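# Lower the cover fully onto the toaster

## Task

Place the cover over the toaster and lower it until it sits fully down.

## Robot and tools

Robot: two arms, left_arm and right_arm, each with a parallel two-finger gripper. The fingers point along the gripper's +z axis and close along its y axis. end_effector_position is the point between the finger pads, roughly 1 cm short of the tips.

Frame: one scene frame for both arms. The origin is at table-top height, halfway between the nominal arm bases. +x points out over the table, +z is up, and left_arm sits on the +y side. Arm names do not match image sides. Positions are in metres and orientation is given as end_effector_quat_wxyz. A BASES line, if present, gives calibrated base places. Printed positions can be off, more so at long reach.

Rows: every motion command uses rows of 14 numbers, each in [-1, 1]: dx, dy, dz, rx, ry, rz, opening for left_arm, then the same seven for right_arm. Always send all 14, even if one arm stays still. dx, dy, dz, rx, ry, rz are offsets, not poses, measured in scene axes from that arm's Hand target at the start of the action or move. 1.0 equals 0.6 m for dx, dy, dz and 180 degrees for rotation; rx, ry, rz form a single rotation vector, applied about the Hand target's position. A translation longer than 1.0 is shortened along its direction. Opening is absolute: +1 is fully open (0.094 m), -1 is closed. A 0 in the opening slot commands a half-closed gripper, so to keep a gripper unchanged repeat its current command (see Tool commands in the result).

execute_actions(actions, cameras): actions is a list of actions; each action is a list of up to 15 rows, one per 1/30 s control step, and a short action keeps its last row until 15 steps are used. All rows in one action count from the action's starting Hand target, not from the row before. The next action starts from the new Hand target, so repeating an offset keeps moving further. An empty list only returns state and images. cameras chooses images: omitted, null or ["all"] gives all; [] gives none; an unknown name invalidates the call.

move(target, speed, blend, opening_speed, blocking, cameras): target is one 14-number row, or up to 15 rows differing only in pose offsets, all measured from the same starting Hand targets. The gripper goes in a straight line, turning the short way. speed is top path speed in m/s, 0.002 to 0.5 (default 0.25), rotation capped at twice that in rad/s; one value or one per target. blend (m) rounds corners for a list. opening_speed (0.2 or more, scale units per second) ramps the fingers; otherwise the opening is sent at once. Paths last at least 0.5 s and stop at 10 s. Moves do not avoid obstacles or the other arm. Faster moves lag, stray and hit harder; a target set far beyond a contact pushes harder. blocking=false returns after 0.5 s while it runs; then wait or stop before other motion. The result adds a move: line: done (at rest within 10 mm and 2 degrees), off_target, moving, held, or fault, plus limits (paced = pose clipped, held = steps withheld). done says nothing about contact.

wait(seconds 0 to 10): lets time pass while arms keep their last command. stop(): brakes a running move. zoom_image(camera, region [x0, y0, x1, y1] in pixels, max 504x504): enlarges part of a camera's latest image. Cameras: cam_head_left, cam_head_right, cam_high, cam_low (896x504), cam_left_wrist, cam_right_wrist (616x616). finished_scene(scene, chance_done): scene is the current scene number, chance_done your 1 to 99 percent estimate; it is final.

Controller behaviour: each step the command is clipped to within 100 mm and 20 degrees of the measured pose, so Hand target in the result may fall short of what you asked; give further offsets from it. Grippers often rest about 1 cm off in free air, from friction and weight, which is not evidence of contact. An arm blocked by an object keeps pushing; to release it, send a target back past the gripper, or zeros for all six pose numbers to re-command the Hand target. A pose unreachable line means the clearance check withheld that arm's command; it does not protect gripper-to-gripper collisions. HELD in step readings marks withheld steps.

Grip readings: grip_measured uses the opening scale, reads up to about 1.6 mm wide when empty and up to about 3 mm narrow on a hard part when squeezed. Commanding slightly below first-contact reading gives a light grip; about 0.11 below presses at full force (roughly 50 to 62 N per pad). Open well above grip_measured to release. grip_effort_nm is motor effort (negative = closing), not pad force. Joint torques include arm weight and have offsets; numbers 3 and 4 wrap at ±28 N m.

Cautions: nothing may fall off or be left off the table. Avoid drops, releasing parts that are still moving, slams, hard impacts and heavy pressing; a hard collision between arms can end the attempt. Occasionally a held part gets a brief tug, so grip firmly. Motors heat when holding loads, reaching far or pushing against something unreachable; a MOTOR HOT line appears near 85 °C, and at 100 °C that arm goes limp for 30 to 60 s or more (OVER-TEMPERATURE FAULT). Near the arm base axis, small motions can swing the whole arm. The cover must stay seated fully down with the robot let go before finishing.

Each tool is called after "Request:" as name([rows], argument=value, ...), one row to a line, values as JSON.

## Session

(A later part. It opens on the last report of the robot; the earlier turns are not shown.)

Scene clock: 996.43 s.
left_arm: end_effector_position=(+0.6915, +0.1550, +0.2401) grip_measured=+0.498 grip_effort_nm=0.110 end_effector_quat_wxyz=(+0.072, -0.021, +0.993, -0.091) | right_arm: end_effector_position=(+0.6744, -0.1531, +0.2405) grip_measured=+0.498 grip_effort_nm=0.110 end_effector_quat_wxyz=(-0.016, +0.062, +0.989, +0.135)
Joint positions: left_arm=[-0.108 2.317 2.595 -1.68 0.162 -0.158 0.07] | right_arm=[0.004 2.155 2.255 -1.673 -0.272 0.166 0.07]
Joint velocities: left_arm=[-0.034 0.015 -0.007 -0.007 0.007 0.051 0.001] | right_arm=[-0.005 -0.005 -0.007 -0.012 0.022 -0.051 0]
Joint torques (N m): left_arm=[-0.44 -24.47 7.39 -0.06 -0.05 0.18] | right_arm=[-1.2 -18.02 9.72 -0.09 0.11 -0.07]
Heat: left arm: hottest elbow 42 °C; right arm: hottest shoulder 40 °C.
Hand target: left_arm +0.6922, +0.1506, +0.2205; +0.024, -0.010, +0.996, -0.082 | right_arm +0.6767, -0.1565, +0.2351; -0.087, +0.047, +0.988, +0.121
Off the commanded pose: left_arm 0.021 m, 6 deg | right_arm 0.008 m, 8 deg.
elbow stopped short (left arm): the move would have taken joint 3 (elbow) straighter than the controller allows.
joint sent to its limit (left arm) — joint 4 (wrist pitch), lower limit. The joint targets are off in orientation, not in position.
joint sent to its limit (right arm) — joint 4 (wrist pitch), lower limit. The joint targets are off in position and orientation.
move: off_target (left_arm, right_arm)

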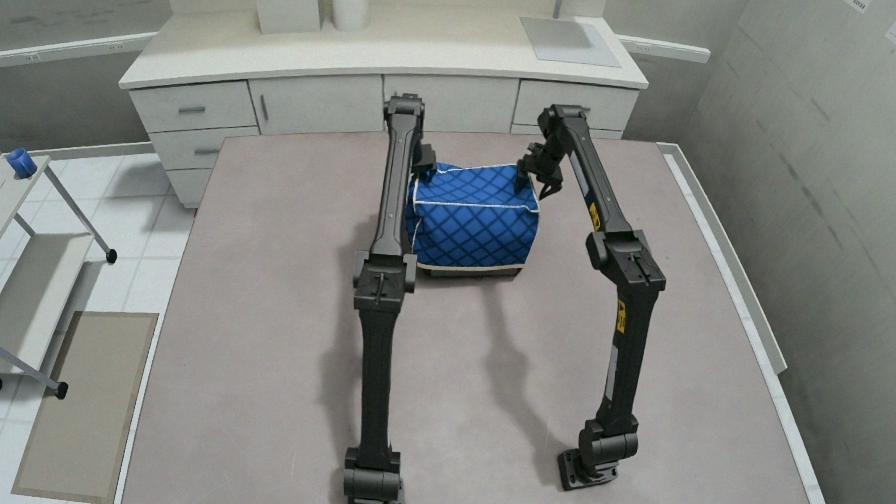

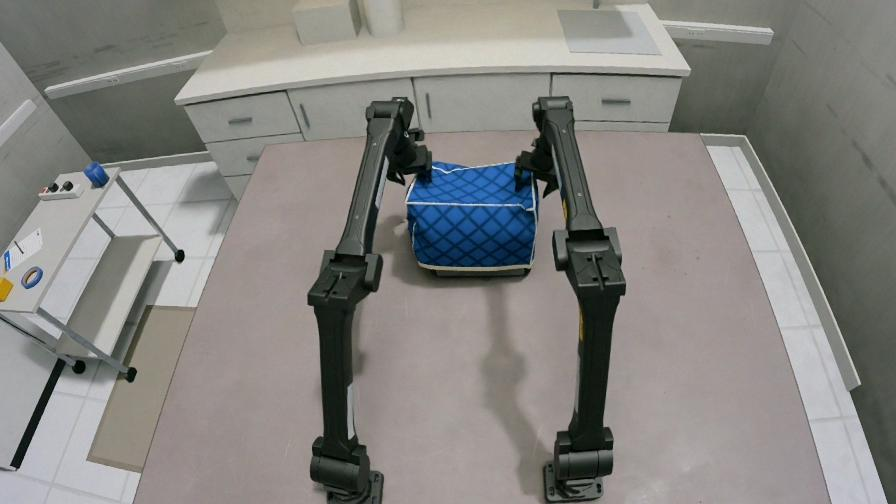

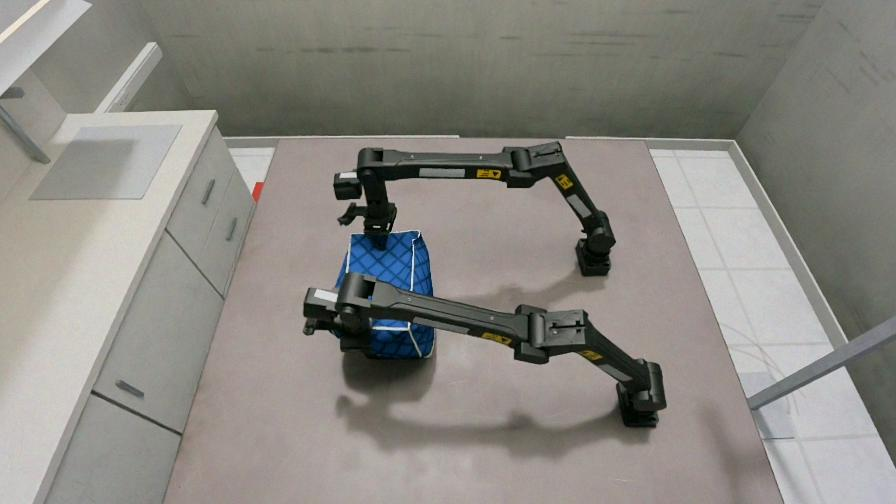

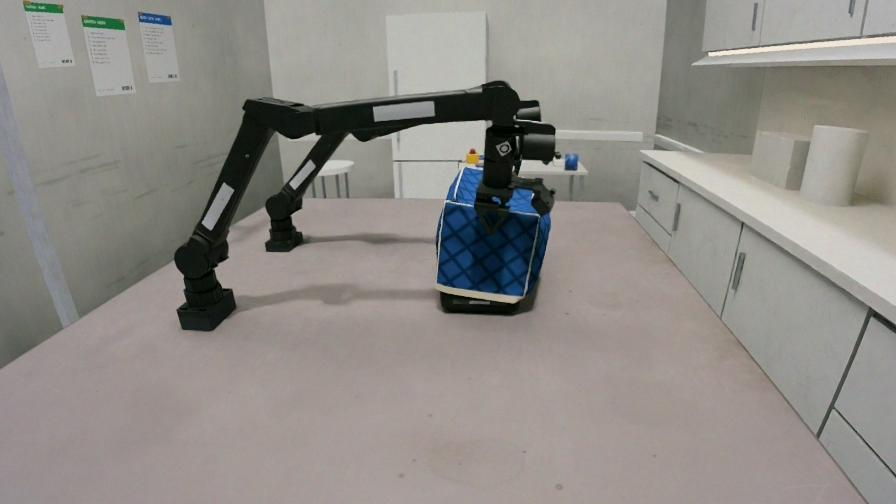

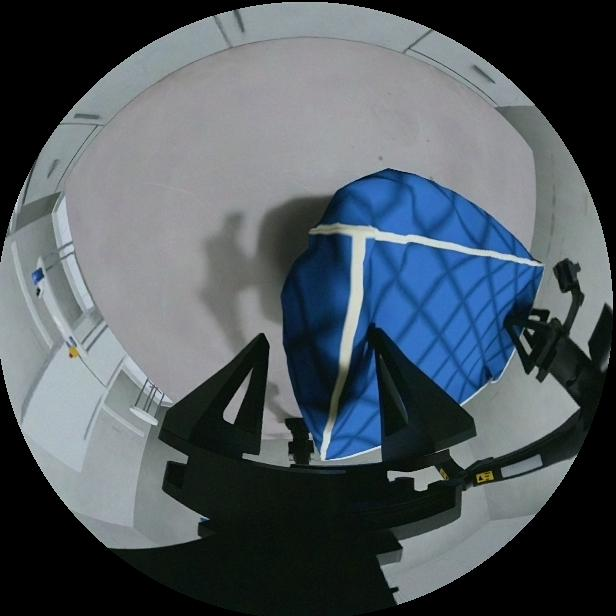

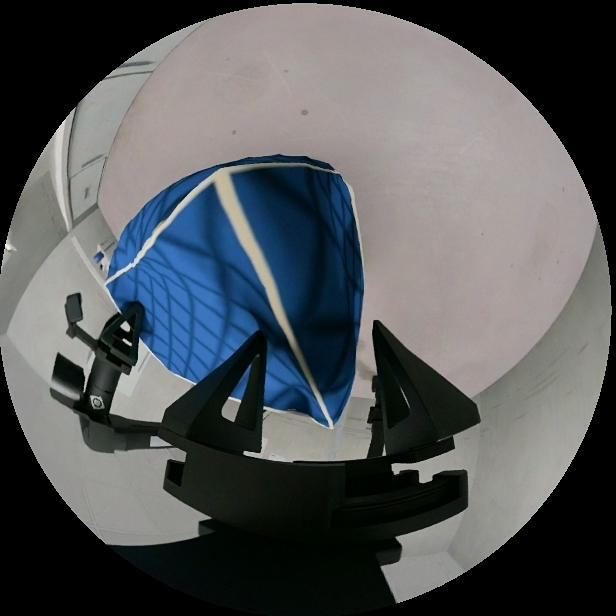

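Request:
move(target=[-0.02,-0.05,-0.02,0,0,0,0.5,0.02,0.02,-0.04,0,0,0,0.5], cameras=[])

Request:
move(target=[0,0,0,0,0,0,-1,0,0,0,0,0,0,-1], cameras=[])

Request:
move([
  [0.02,0.02,0.16,0,0,0,-1,0.02,0,0.16,0,0,0,-1],
  [0.15,0.02,0.22,0,-0.1,0,-1,0.15,0,0.22,0,-0.1,0,-1],
], speed=0.15)

Request:
zoom_image(camera="cam_low", region=[360, 60, 600, 330])

Request:
zoom_image(camera="cam_head_right", region=[350, 60, 600, 310])

Scene clock: 1003.60 s.
left_arm: end_effector_position=(+0.6824, +0.1316, +0.2249) grip_measured=+0.498 grip_effort_nm=0.100 end_effector_quat_wxyz=(+0.052, -0.013, +0.995, -0.086) | right_arm: end_effector_position=(+0.6765, -0.1520, +0.2260) grip_measured=+0.498 grip_effort_nm=0.115 end_effector_quat_wxyz=(-0.027, +0.062, +0.989, +0.133)
Joint positions: left_arm=[-0.143 2.317 2.558 -1.68 0.155 -0.175 0.07] | right_arm=[0.006 2.18 2.259 -1.675 -0.272 0.166 0.07]
Joint velocities: left_arm=[-0.015 0.005 -0.002 -0.007 0.051 -0.007 0] | right_arm=[0.005 -0.005 -0.007 -0.022 0.007 0.037 0]
Joint torques (N m): left_arm=[-1.49 -24.82 7.01 -0.12 0.03 -0.03] | right_arm=[0.03 -15.56 12.98 -0.02 0.1 0.05]
Heat: left arm: hottest elbow 41 °C; right arm: hottest shoulder 41 °C.
Hand target: left_arm +0.6798, +0.1210, +0.2080; +0.023, -0.011, +0.996, -0.082 | right_arm +0.6883, -0.1444, +0.2109; -0.087, +0.047, +0.988, +0.122
Off the commanded pose: left_arm 0.020 m, 3 deg | right_arm 0.021 m, 7 deg.
joint sent to its limit (left arm) — joint 4 (wrist pitch), lower limit. The joint targets still meet the commanded pose.
joint sent to its limit (right arm) — joint 4 (wrist pitch), lower limit. The joint targets are off in orientation, not in position.
move: off_target (left_arm, right_arm)
No camera images: "cameras" was empty.

Scene clock: 1004.30 s.
left_arm: end_effector_position=(+0.6805, +0.1220, +0.2269) grip_measured=-0.887 grip_effort_nm=-1.028 end_effector_quat_wxyz=(+0.053, -0.010, +0.995, -0.089) | right_arm: end_effector_position=(+0.6782, -0.1469, +0.2308) grip_measured=-0.905 grip_effort_nm=-1.038 end_effector_quat_wxyz=(-0.021, +0.058, +0.989, +0.134)
Joint positions: left_arm=[-0.155 2.315 2.558 -1.68 0.159 -0.182 0.005] | right_arm=[0.013 2.18 2.271 -1.676 -0.272 0.166 0.004]
Joint velocities: left_arm=[-0.015 -0.015 -0.012 0.002 -0.022 -0.095 0.001] | right_arm=[0.005 0.005 -0.007 -0.012 0.081 -0.022 -0.001]
Joint torques (N m): left_arm=[-0.32 -24.53 6.9 -0.24 -0.1 0.04] | right_arm=[-0.62 -15.56 11.85 0.05 0.12 0.06]
Heat: left arm: hottest elbow 41 °C; right arm: hottest shoulder 41 °C.
Hand target: left_arm +0.6798, +0.1210, +0.2081; +0.023, -0.011, +0.996, -0.082 | right_arm +0.6884, -0.1445, +0.2110; -0.087, +0.047, +0.988, +0.122
Off the commanded pose: left_arm 0.019 m, 3 deg | right_arm 0.022 m, 8 deg.
joint sent to its limit (left arm) — joint 4 (wrist pitch), lower limit. The joint targets still meet the commanded pose.
joint sent to its limit (right arm) — joint 4 (wrist pitch), lower limit. The joint targets are off in orientation, not in position.
move: off_target (left_arm, right_arm)
No camera images: "cameras" was empty.

Scene clock: 1006.80 s.
left_arm: end_effector_position=(+0.7541, +0.1181, +0.3374) grip_measured=-0.888 grip_effort_nm=-1.028 end_effector_quat_wxyz=(+0.262, -0.001, +0.959, -0.106) | right_arm: end_effector_position=(+0.7686, -0.1422, +0.3468) grip_measured=-0.908 grip_effort_nm=-1.033 end_effector_quat_wxyz=(+0.175, +0.038, +0.972, +0.149)
Joint positions: left_arm=[-0.153 2.367 2.871 -1.513 0.127 -0.187 0.005] | right_arm=[0.016 2.343 2.837 -1.676 -0.261 0.182 0.004]
Joint velocities: left_arm=[0.005 0.005 0.002 -0.007 0.037 -0.037 -0.001] | right_arm=[0.005 0.005 0.007 0.002 -0.007 0.037 0.001]
Joint torques (N m): left_arm=[1.26 -24.23 10.41 1.59 -0.14 0.21] | right_arm=[-1.2 -17.44 14.16 0.65 0.14 0.18]
Heat: left arm: hottest elbow 41 °C; right arm: hottest shoulder 41 °C.
Hand target: left_arm +0.7699, +0.1302, +0.3406; +0.179, +0.006, +0.980, -0.084 | right_arm +0.7797, -0.1442, +0.3432; +0.069, +0.028, +0.989, +0.128
Off the commanded pose: left_arm 0.022 m, 10 deg | right_arm 0.011 m, 13 deg.
elbow stopped short (left arm): the move would have taken joint 3 (elbow) straighter than the controller allows.
joint sent to its limit (right arm) — joint 4 (wrist pitch), lower limit. The joint targets are off in orientation, not in position.
move: off_target (left_arm, right_arm)

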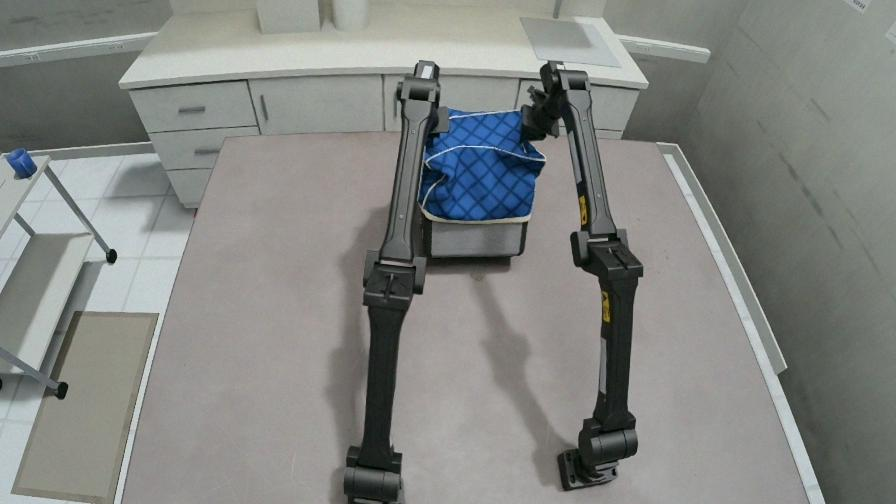

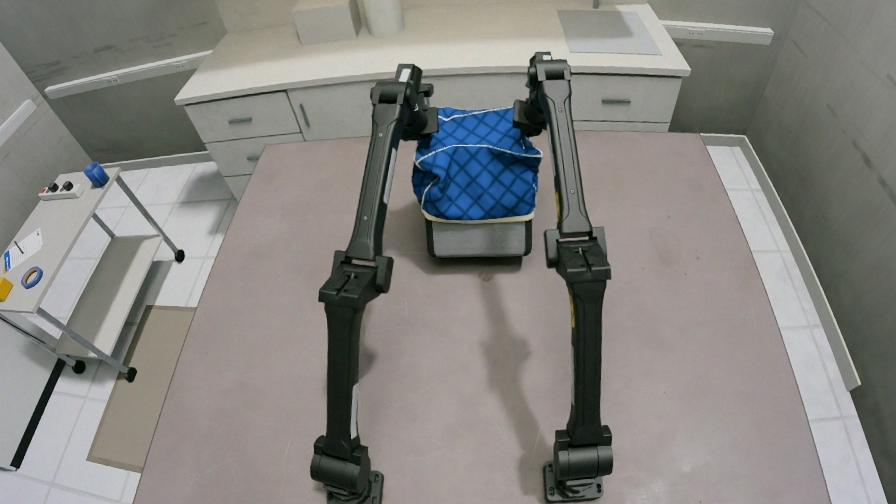

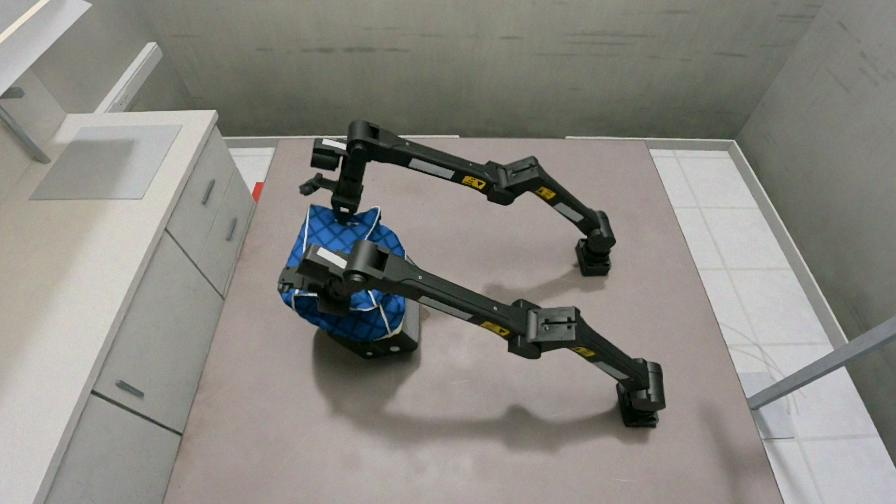

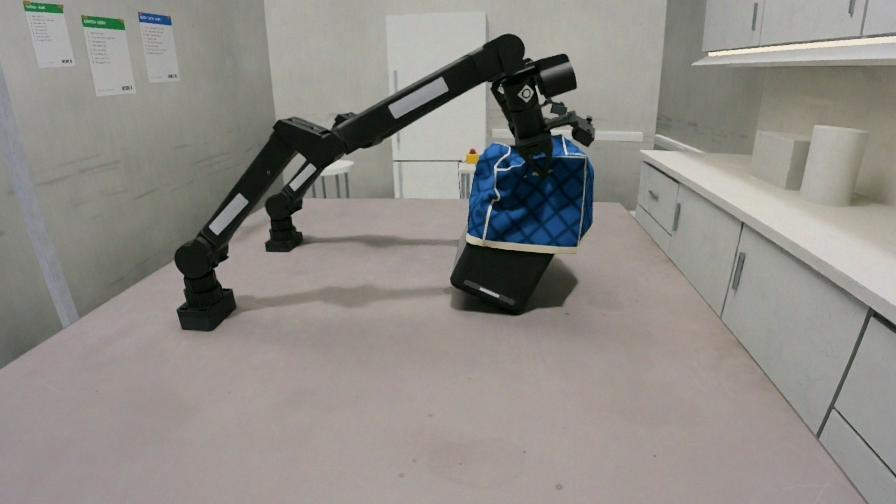

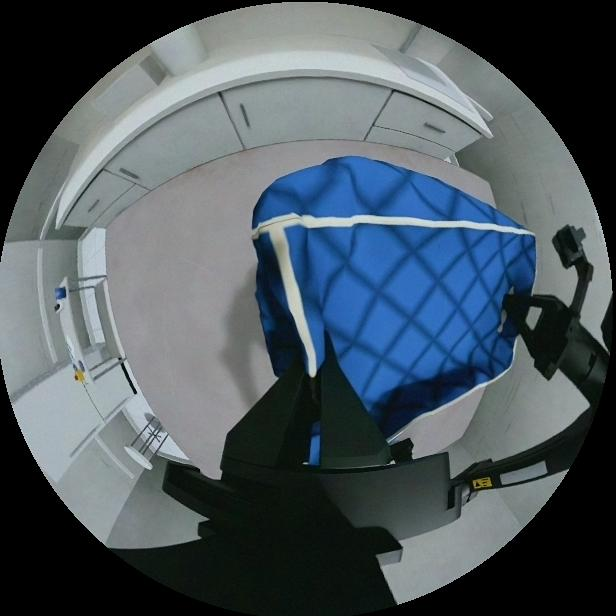

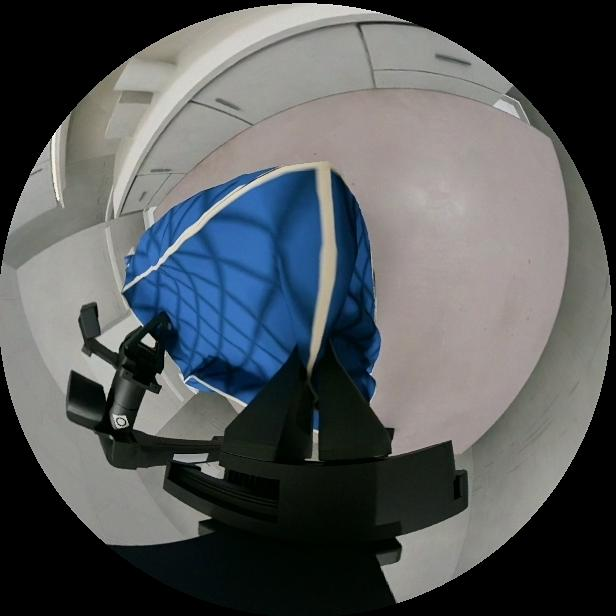

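Scaled by 1.867.

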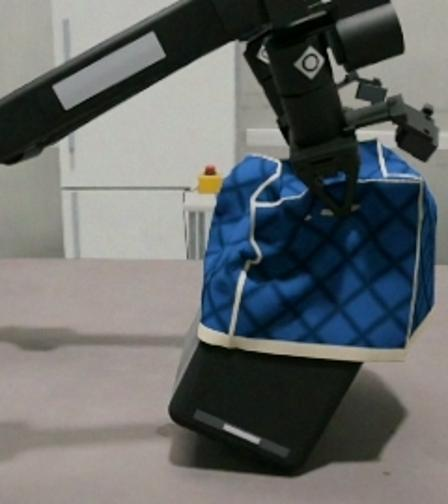

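Scaled by 2.016.

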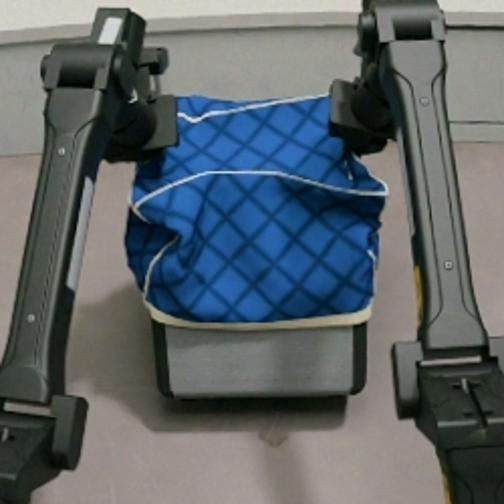

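Request:
move(target=[-0.05,0,0.08,0,0,0,-1,-0.07,0,0.08,0,0,0,-1], speed=0.06)

Request:
zoom_image(camera="cam_low", region=[360, 60, 600, 330])

Scene clock: 1014.03 s.
left_arm: end_effector_position=(+0.7429, +0.1200, +0.3340) grip_measured=-0.888 grip_effort_nm=-1.023 end_effector_quat_wxyz=(+0.240, -0.003, +0.965, -0.102) | right_arm: end_effector_position=(+0.7470, -0.1434, +0.3669) grip_measured=-0.908 grip_effort_nm=-1.028 end_effector_quat_wxyz=(+0.168, +0.039, +0.974, +0.149)
Joint positions: left_arm=[-0.153 2.364 2.871 -1.563 0.126 -0.187 0.005] | right_arm=[0.016 2.254 2.733 -1.676 -0.261 0.182 0.004]
Joint velocities: left_arm=[-0.015 0.005 -0.007 -0.007 0.037 0.022 0] | right_arm=[-0.005 -0.005 -0.022 0.012 -0.022 0.037 0]
Joint torques (N m): left_arm=[0.56 -30.62 10.37 0.7 -0.21 0.18] | right_arm=[-0.91 -22.12 8.46 0.66 0.14 0.18]
Heat: left arm: hottest elbow 43 °C; right arm: hottest shoulder 40 °C.
Hand target: left_arm +0.7397, +0.1293, +0.3884; +0.179, +0.006, +0.980, -0.084 | right_arm +0.7386, -0.1444, +0.3918; +0.069, +0.028, +0.989, +0.128
Off the commanded pose: left_arm 0.056 m, 8 deg | right_arm 0.026 m, 12 deg.
elbow stopped short (left arm): the move would have taken joint 3 (elbow) straighter than the controller allows.
joint sent to its limit (right arm) — joint 4 (wrist pitch), lower limit. The joint targets are off in orientation, not in position.
move: off_target (left_arm, right_arm)

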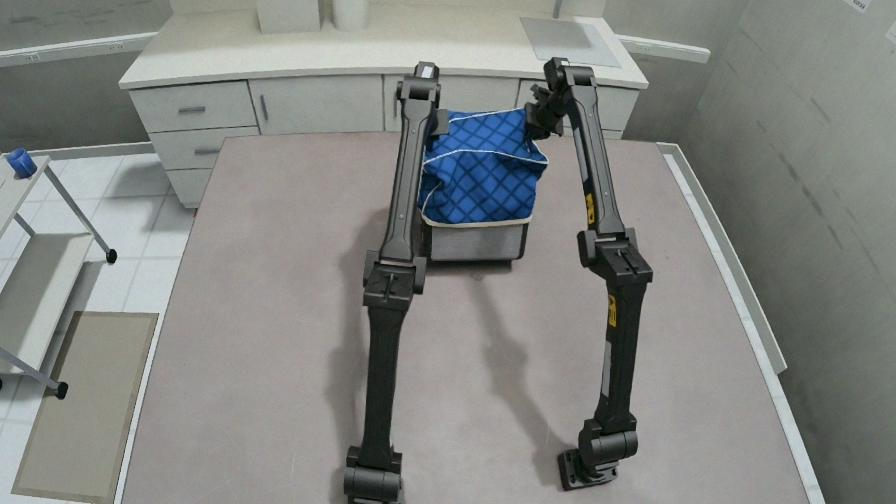

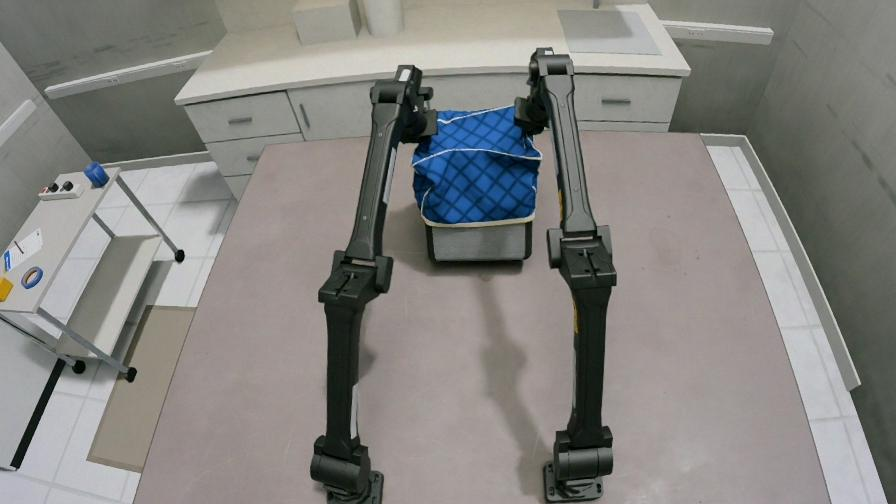

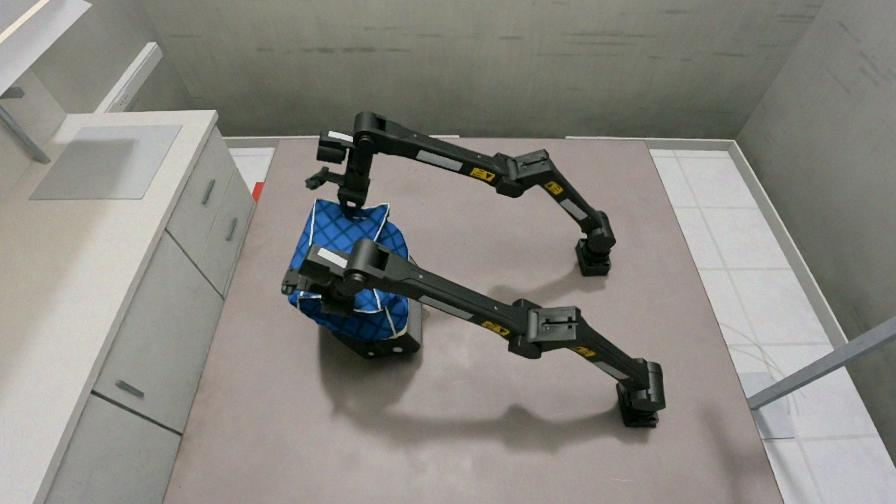

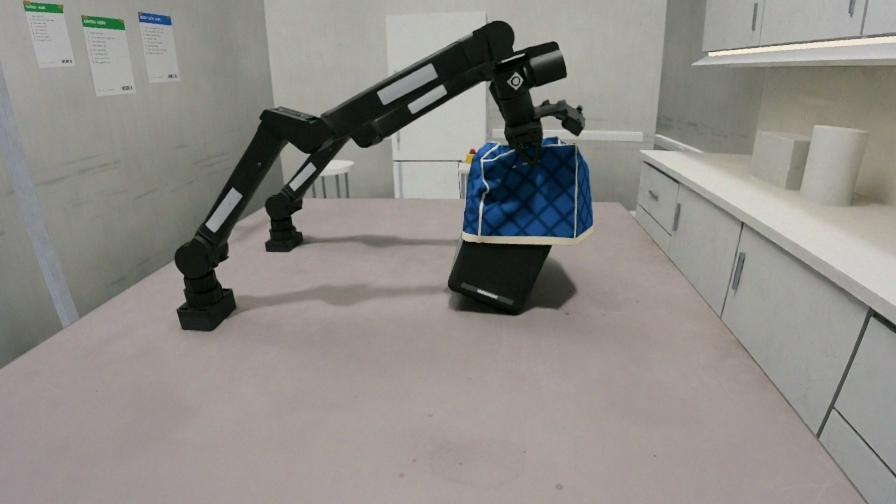

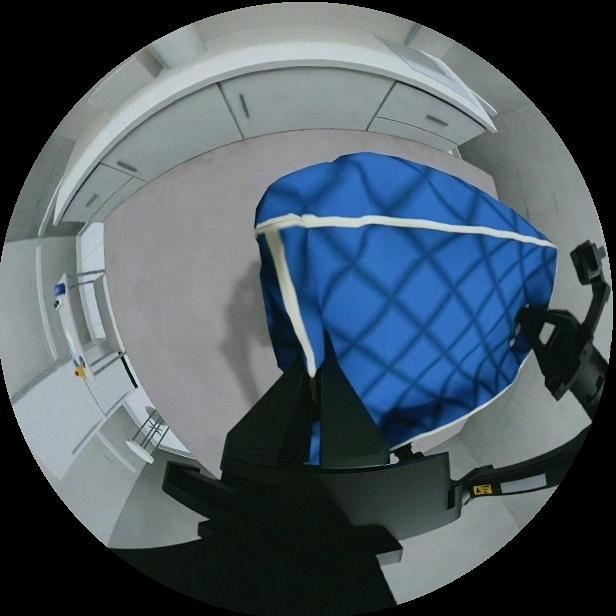

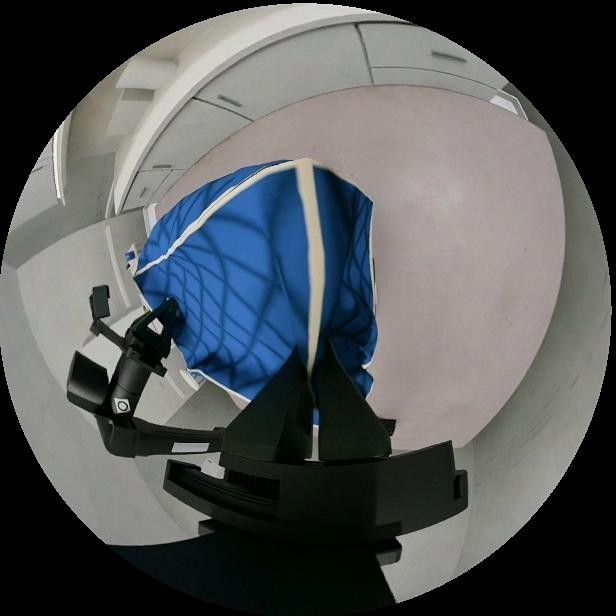

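Scaled by 1.867.

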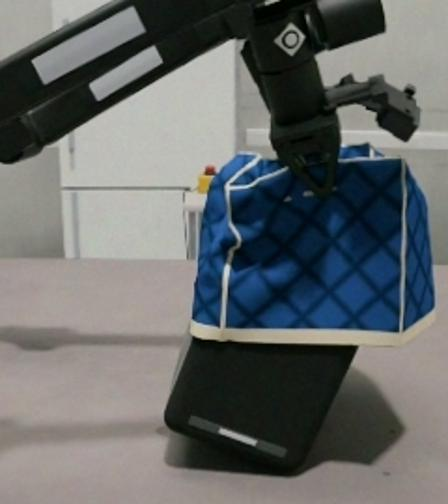

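Request:
move(target=[-0.03,0,-0.16,0,0,0,-1,0,0,-0.1,0,0,0,-1], speed=0.06)

Request:
zoom_image(camera="cam_low", region=[360, 60, 600, 330])

Request:
zoom_image(camera="cam_high", region=[270, 180, 470, 380])

Scene clock: 1020.13 s.
left_arm: end_effector_position=(+0.7208, +0.1233, +0.2763) grip_measured=-0.888 grip_effort_nm=-1.023 end_effector_quat_wxyz=(+0.162, -0.001, +0.983, -0.089) | right_arm: end_effector_position=(+0.7387, -0.1374, +0.3249) grip_measured=-0.908 grip_effort_nm=-1.038 end_effector_quat_wxyz=(+0.118, +0.040, +0.982, +0.144)
Joint positions: left_arm=[-0.153 2.312 2.655 -1.564 0.126 -0.172 0.005] | right_arm=[0.025 2.252 2.63 -1.676 -0.261 0.178 0.004]
Joint velocities: left_arm=[0.005 -0.005 -0.007 -0.007 0.022 0.081 0] | right_arm=[-0.005 -0.005 -0.022 -0.017 0.007 -0.051 -0.001]
Joint torques (N m): left_arm=[0.44 -28.45 7.38 0.83 -0.34 0.23] | right_arm=[-1.61 -20.25 8.84 0.49 0.34 -0.1]
Heat: left arm: hottest elbow 43 °C; right arm: hottest shoulder 41 °C.
Hand target: left_arm +0.7217, +0.1310, +0.2923; +0.179, +0.004, +0.980, -0.084 | right_arm +0.7379, -0.1446, +0.3314; +0.069, +0.028, +0.989, +0.128
Off the commanded pose: left_arm 0.017 m, 2 deg | right_arm 0.010 m, 6 deg.
joint sent to its limit (right arm) — joint 4 (wrist pitch), lower limit. The joint targets are off in orientation, not in position.
move: off_target (left_arm, right_arm)

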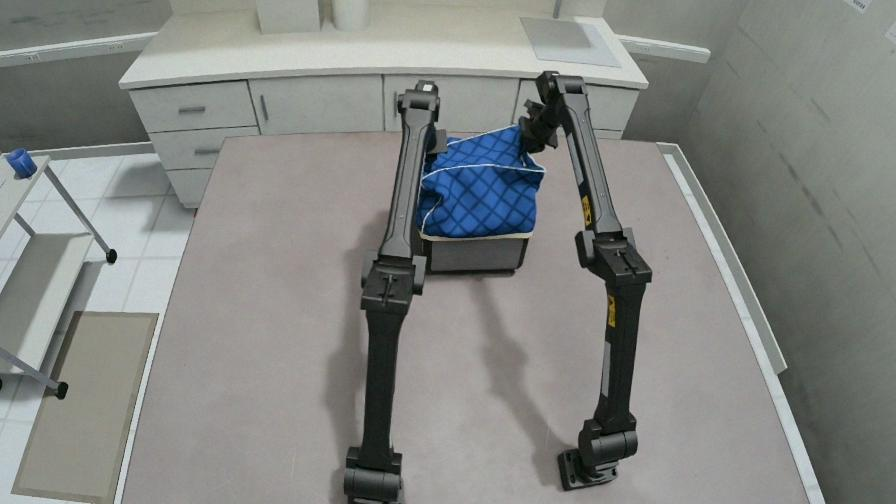

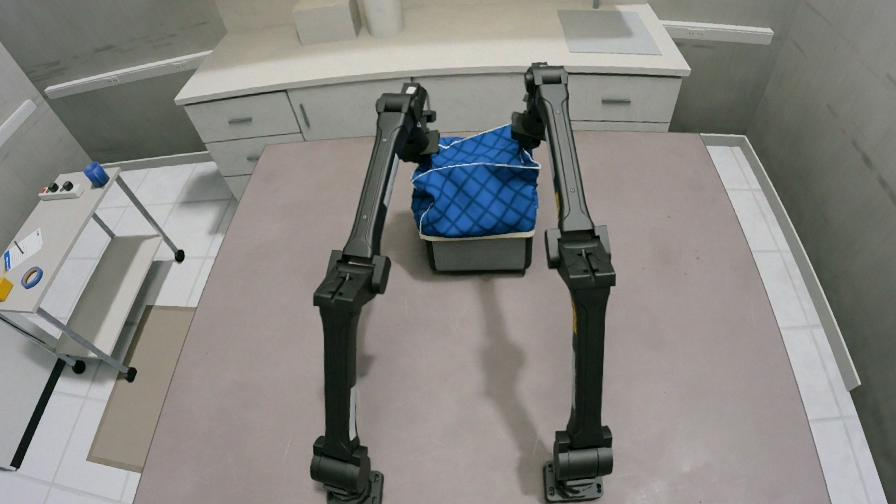

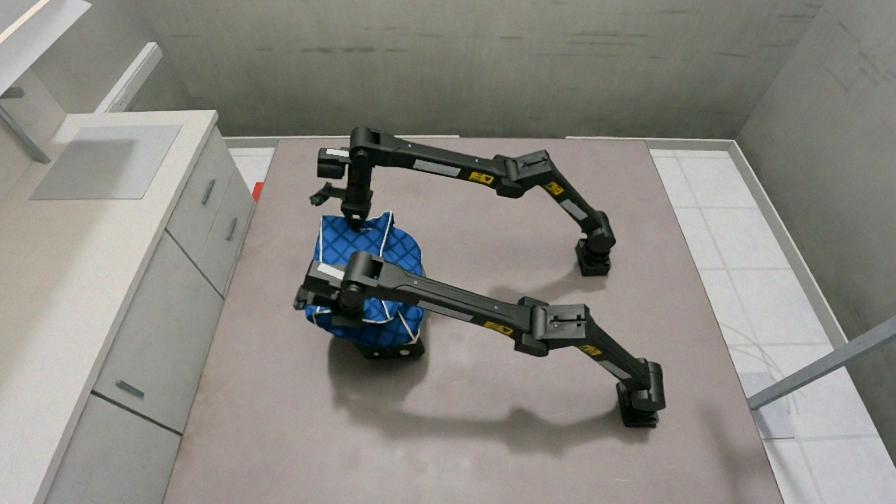

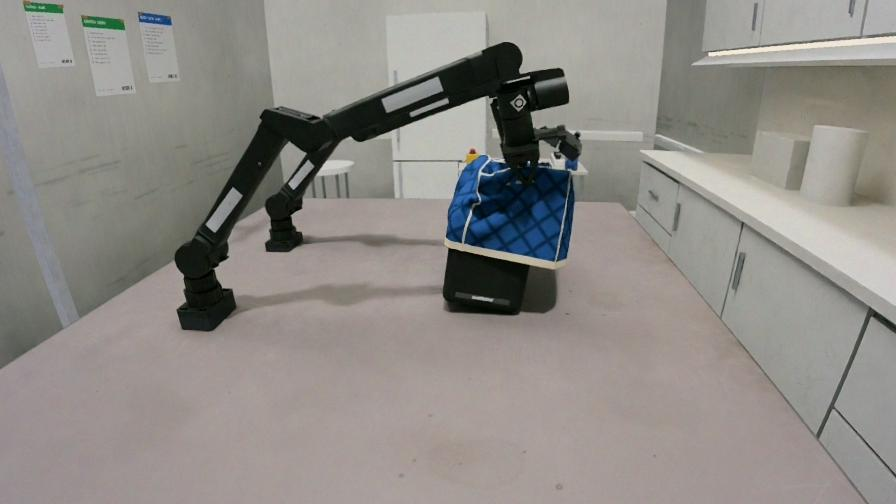

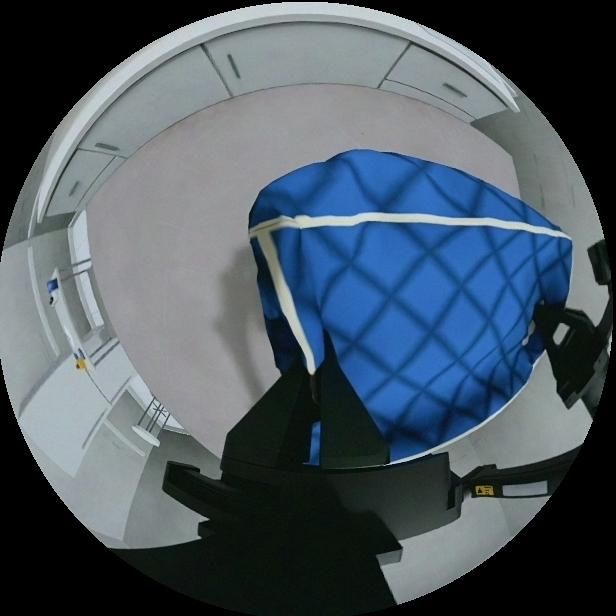

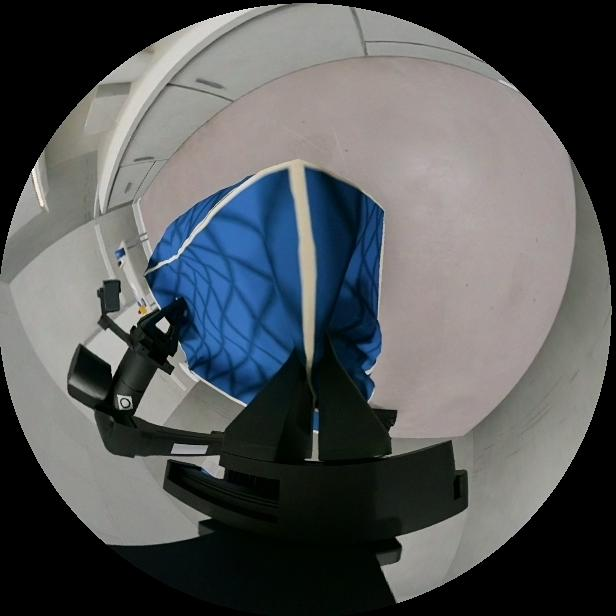

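Scaled by 1.867.

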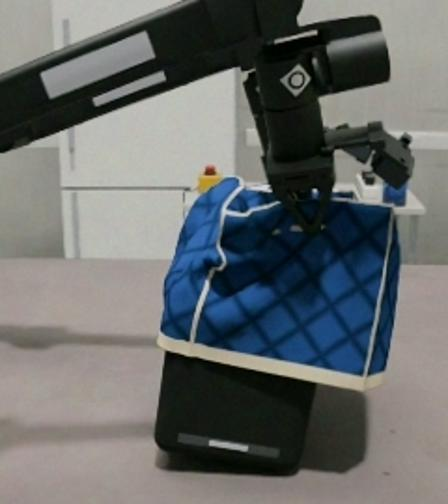

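Scaled by 2.520.

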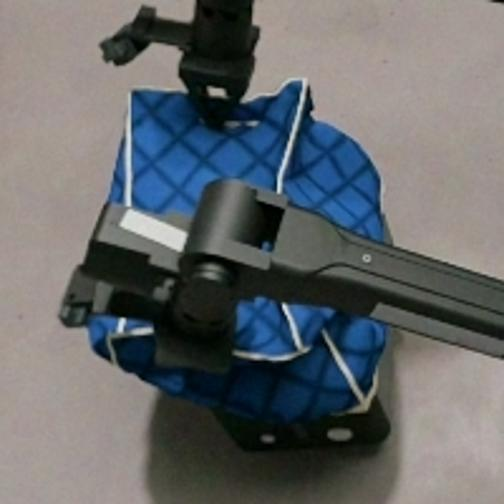

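Request:
move(target=[0.01,0,-0.16,0,0,0,-1,0.0,0,-0.19,0,0,0,-1], speed=0.08)

Request:
zoom_image(camera="cam_low", region=[360, 60, 600, 330])

Request:
zoom_image(camera="cam_high", region=[270, 180, 470, 380])

Scene clock: 1028.57 s.
left_arm: end_effector_position=(+0.7127, +0.1242, +0.2424) grip_measured=-0.888 grip_effort_nm=-1.023 end_effector_quat_wxyz=(+0.191, +0.003, +0.977, -0.094) | right_arm: end_effector_position=(+0.7300, -0.1373, +0.2422) grip_measured=-0.908 grip_effort_nm=-1.043 end_effector_quat_wxyz=(+0.071, +0.037, +0.987, +0.138)
Joint positions: left_arm=[-0.153 2.15 2.262 -1.273 0.127 -0.169 0.005] | right_arm=[0.026 2.218 2.359 -1.537 -0.26 0.161 0.004]
Joint velocities: left_arm=[0.005 -0.015 0.002 0.002 0.007 -0.022 0] | right_arm=[-0.015 -0.015 0.002 -0.017 -0.066 0.022 0]
Joint torques (N m): left_arm=[0.79 -21.01 6.24 2.13 -0.32 0.27] | right_arm=[-1.55 -18.32 7.2 1.57 0.51 -0.23]
Heat: left arm: hottest shoulder 42 °C; right arm: hottest shoulder 42 °C.
Hand target: left_arm +0.7273, +0.1327, +0.1960; +0.179, +0.004, +0.980, -0.084 | right_arm +0.7363, -0.1444, +0.2168; +0.069, +0.028, +0.989, +0.128
Off the commanded pose: left_arm 0.049 m, 2 deg | right_arm 0.027 m, 2 deg.
move: off_target (left_arm, right_arm)

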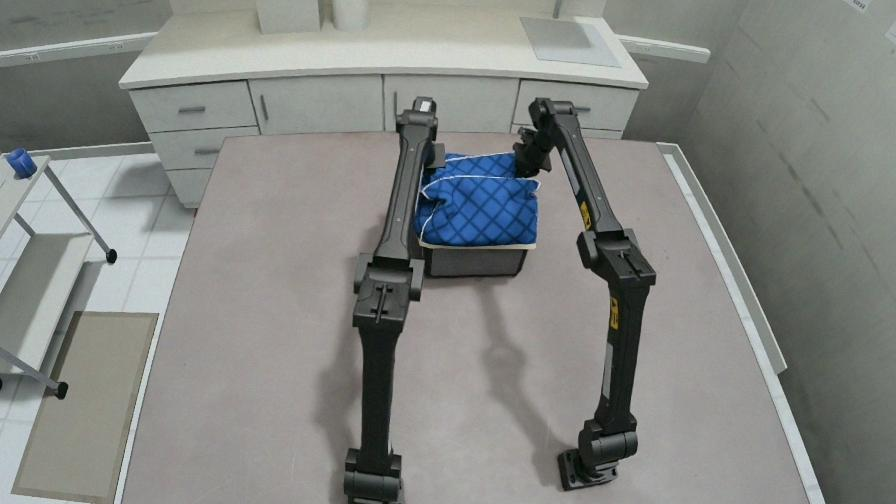

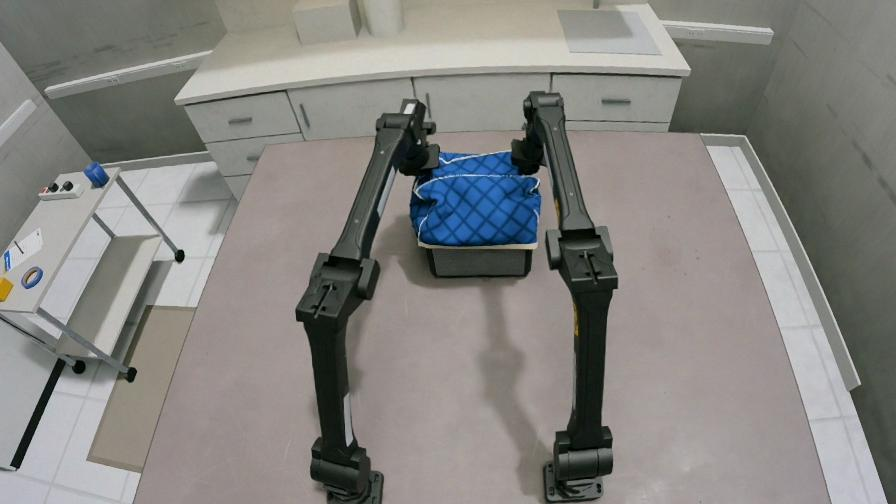

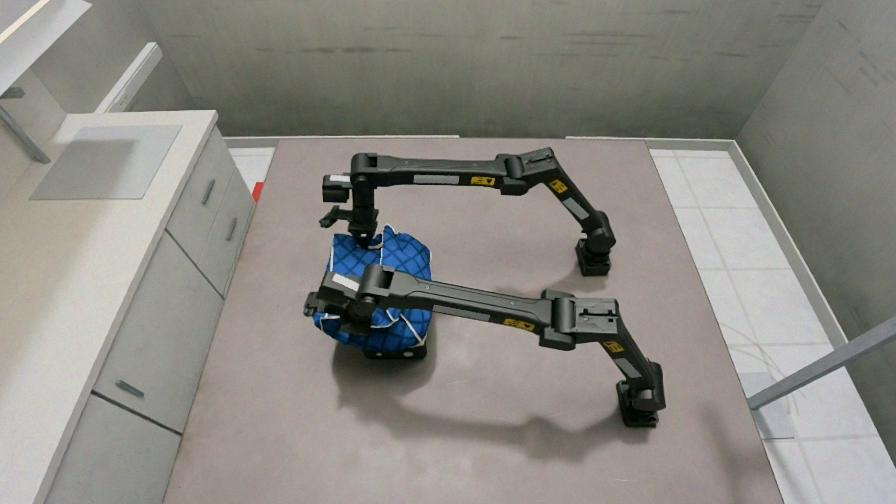

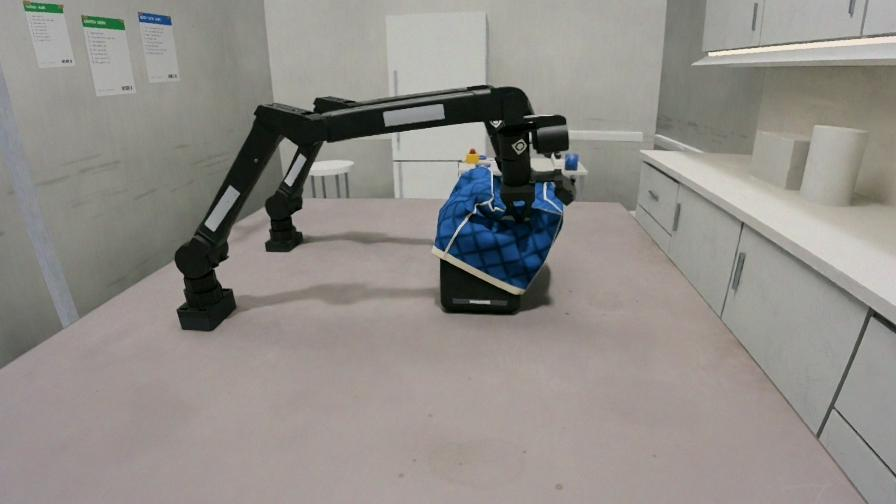

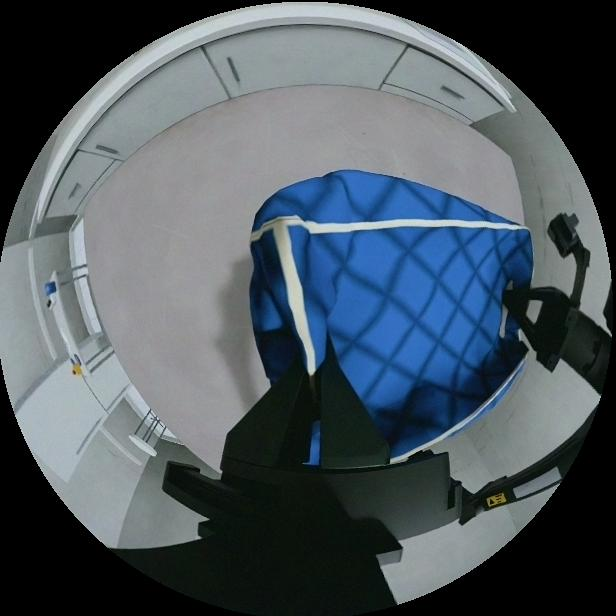

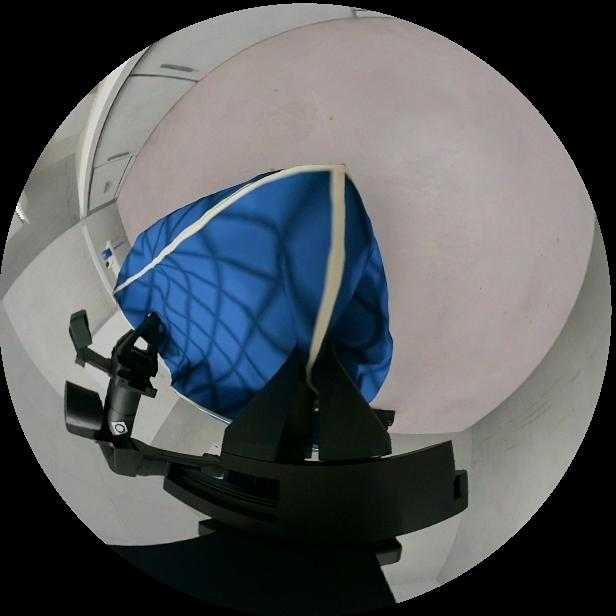

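Scaled by 1.867.

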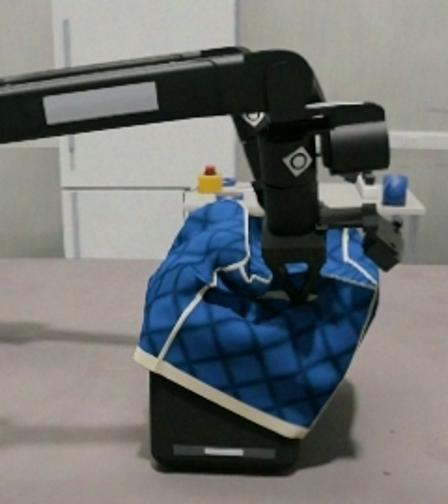

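Scaled by 2.520.

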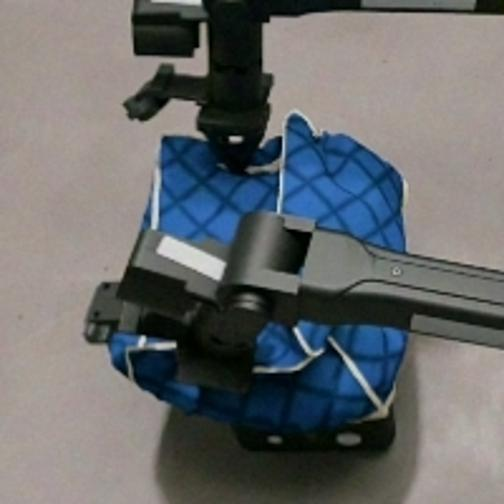

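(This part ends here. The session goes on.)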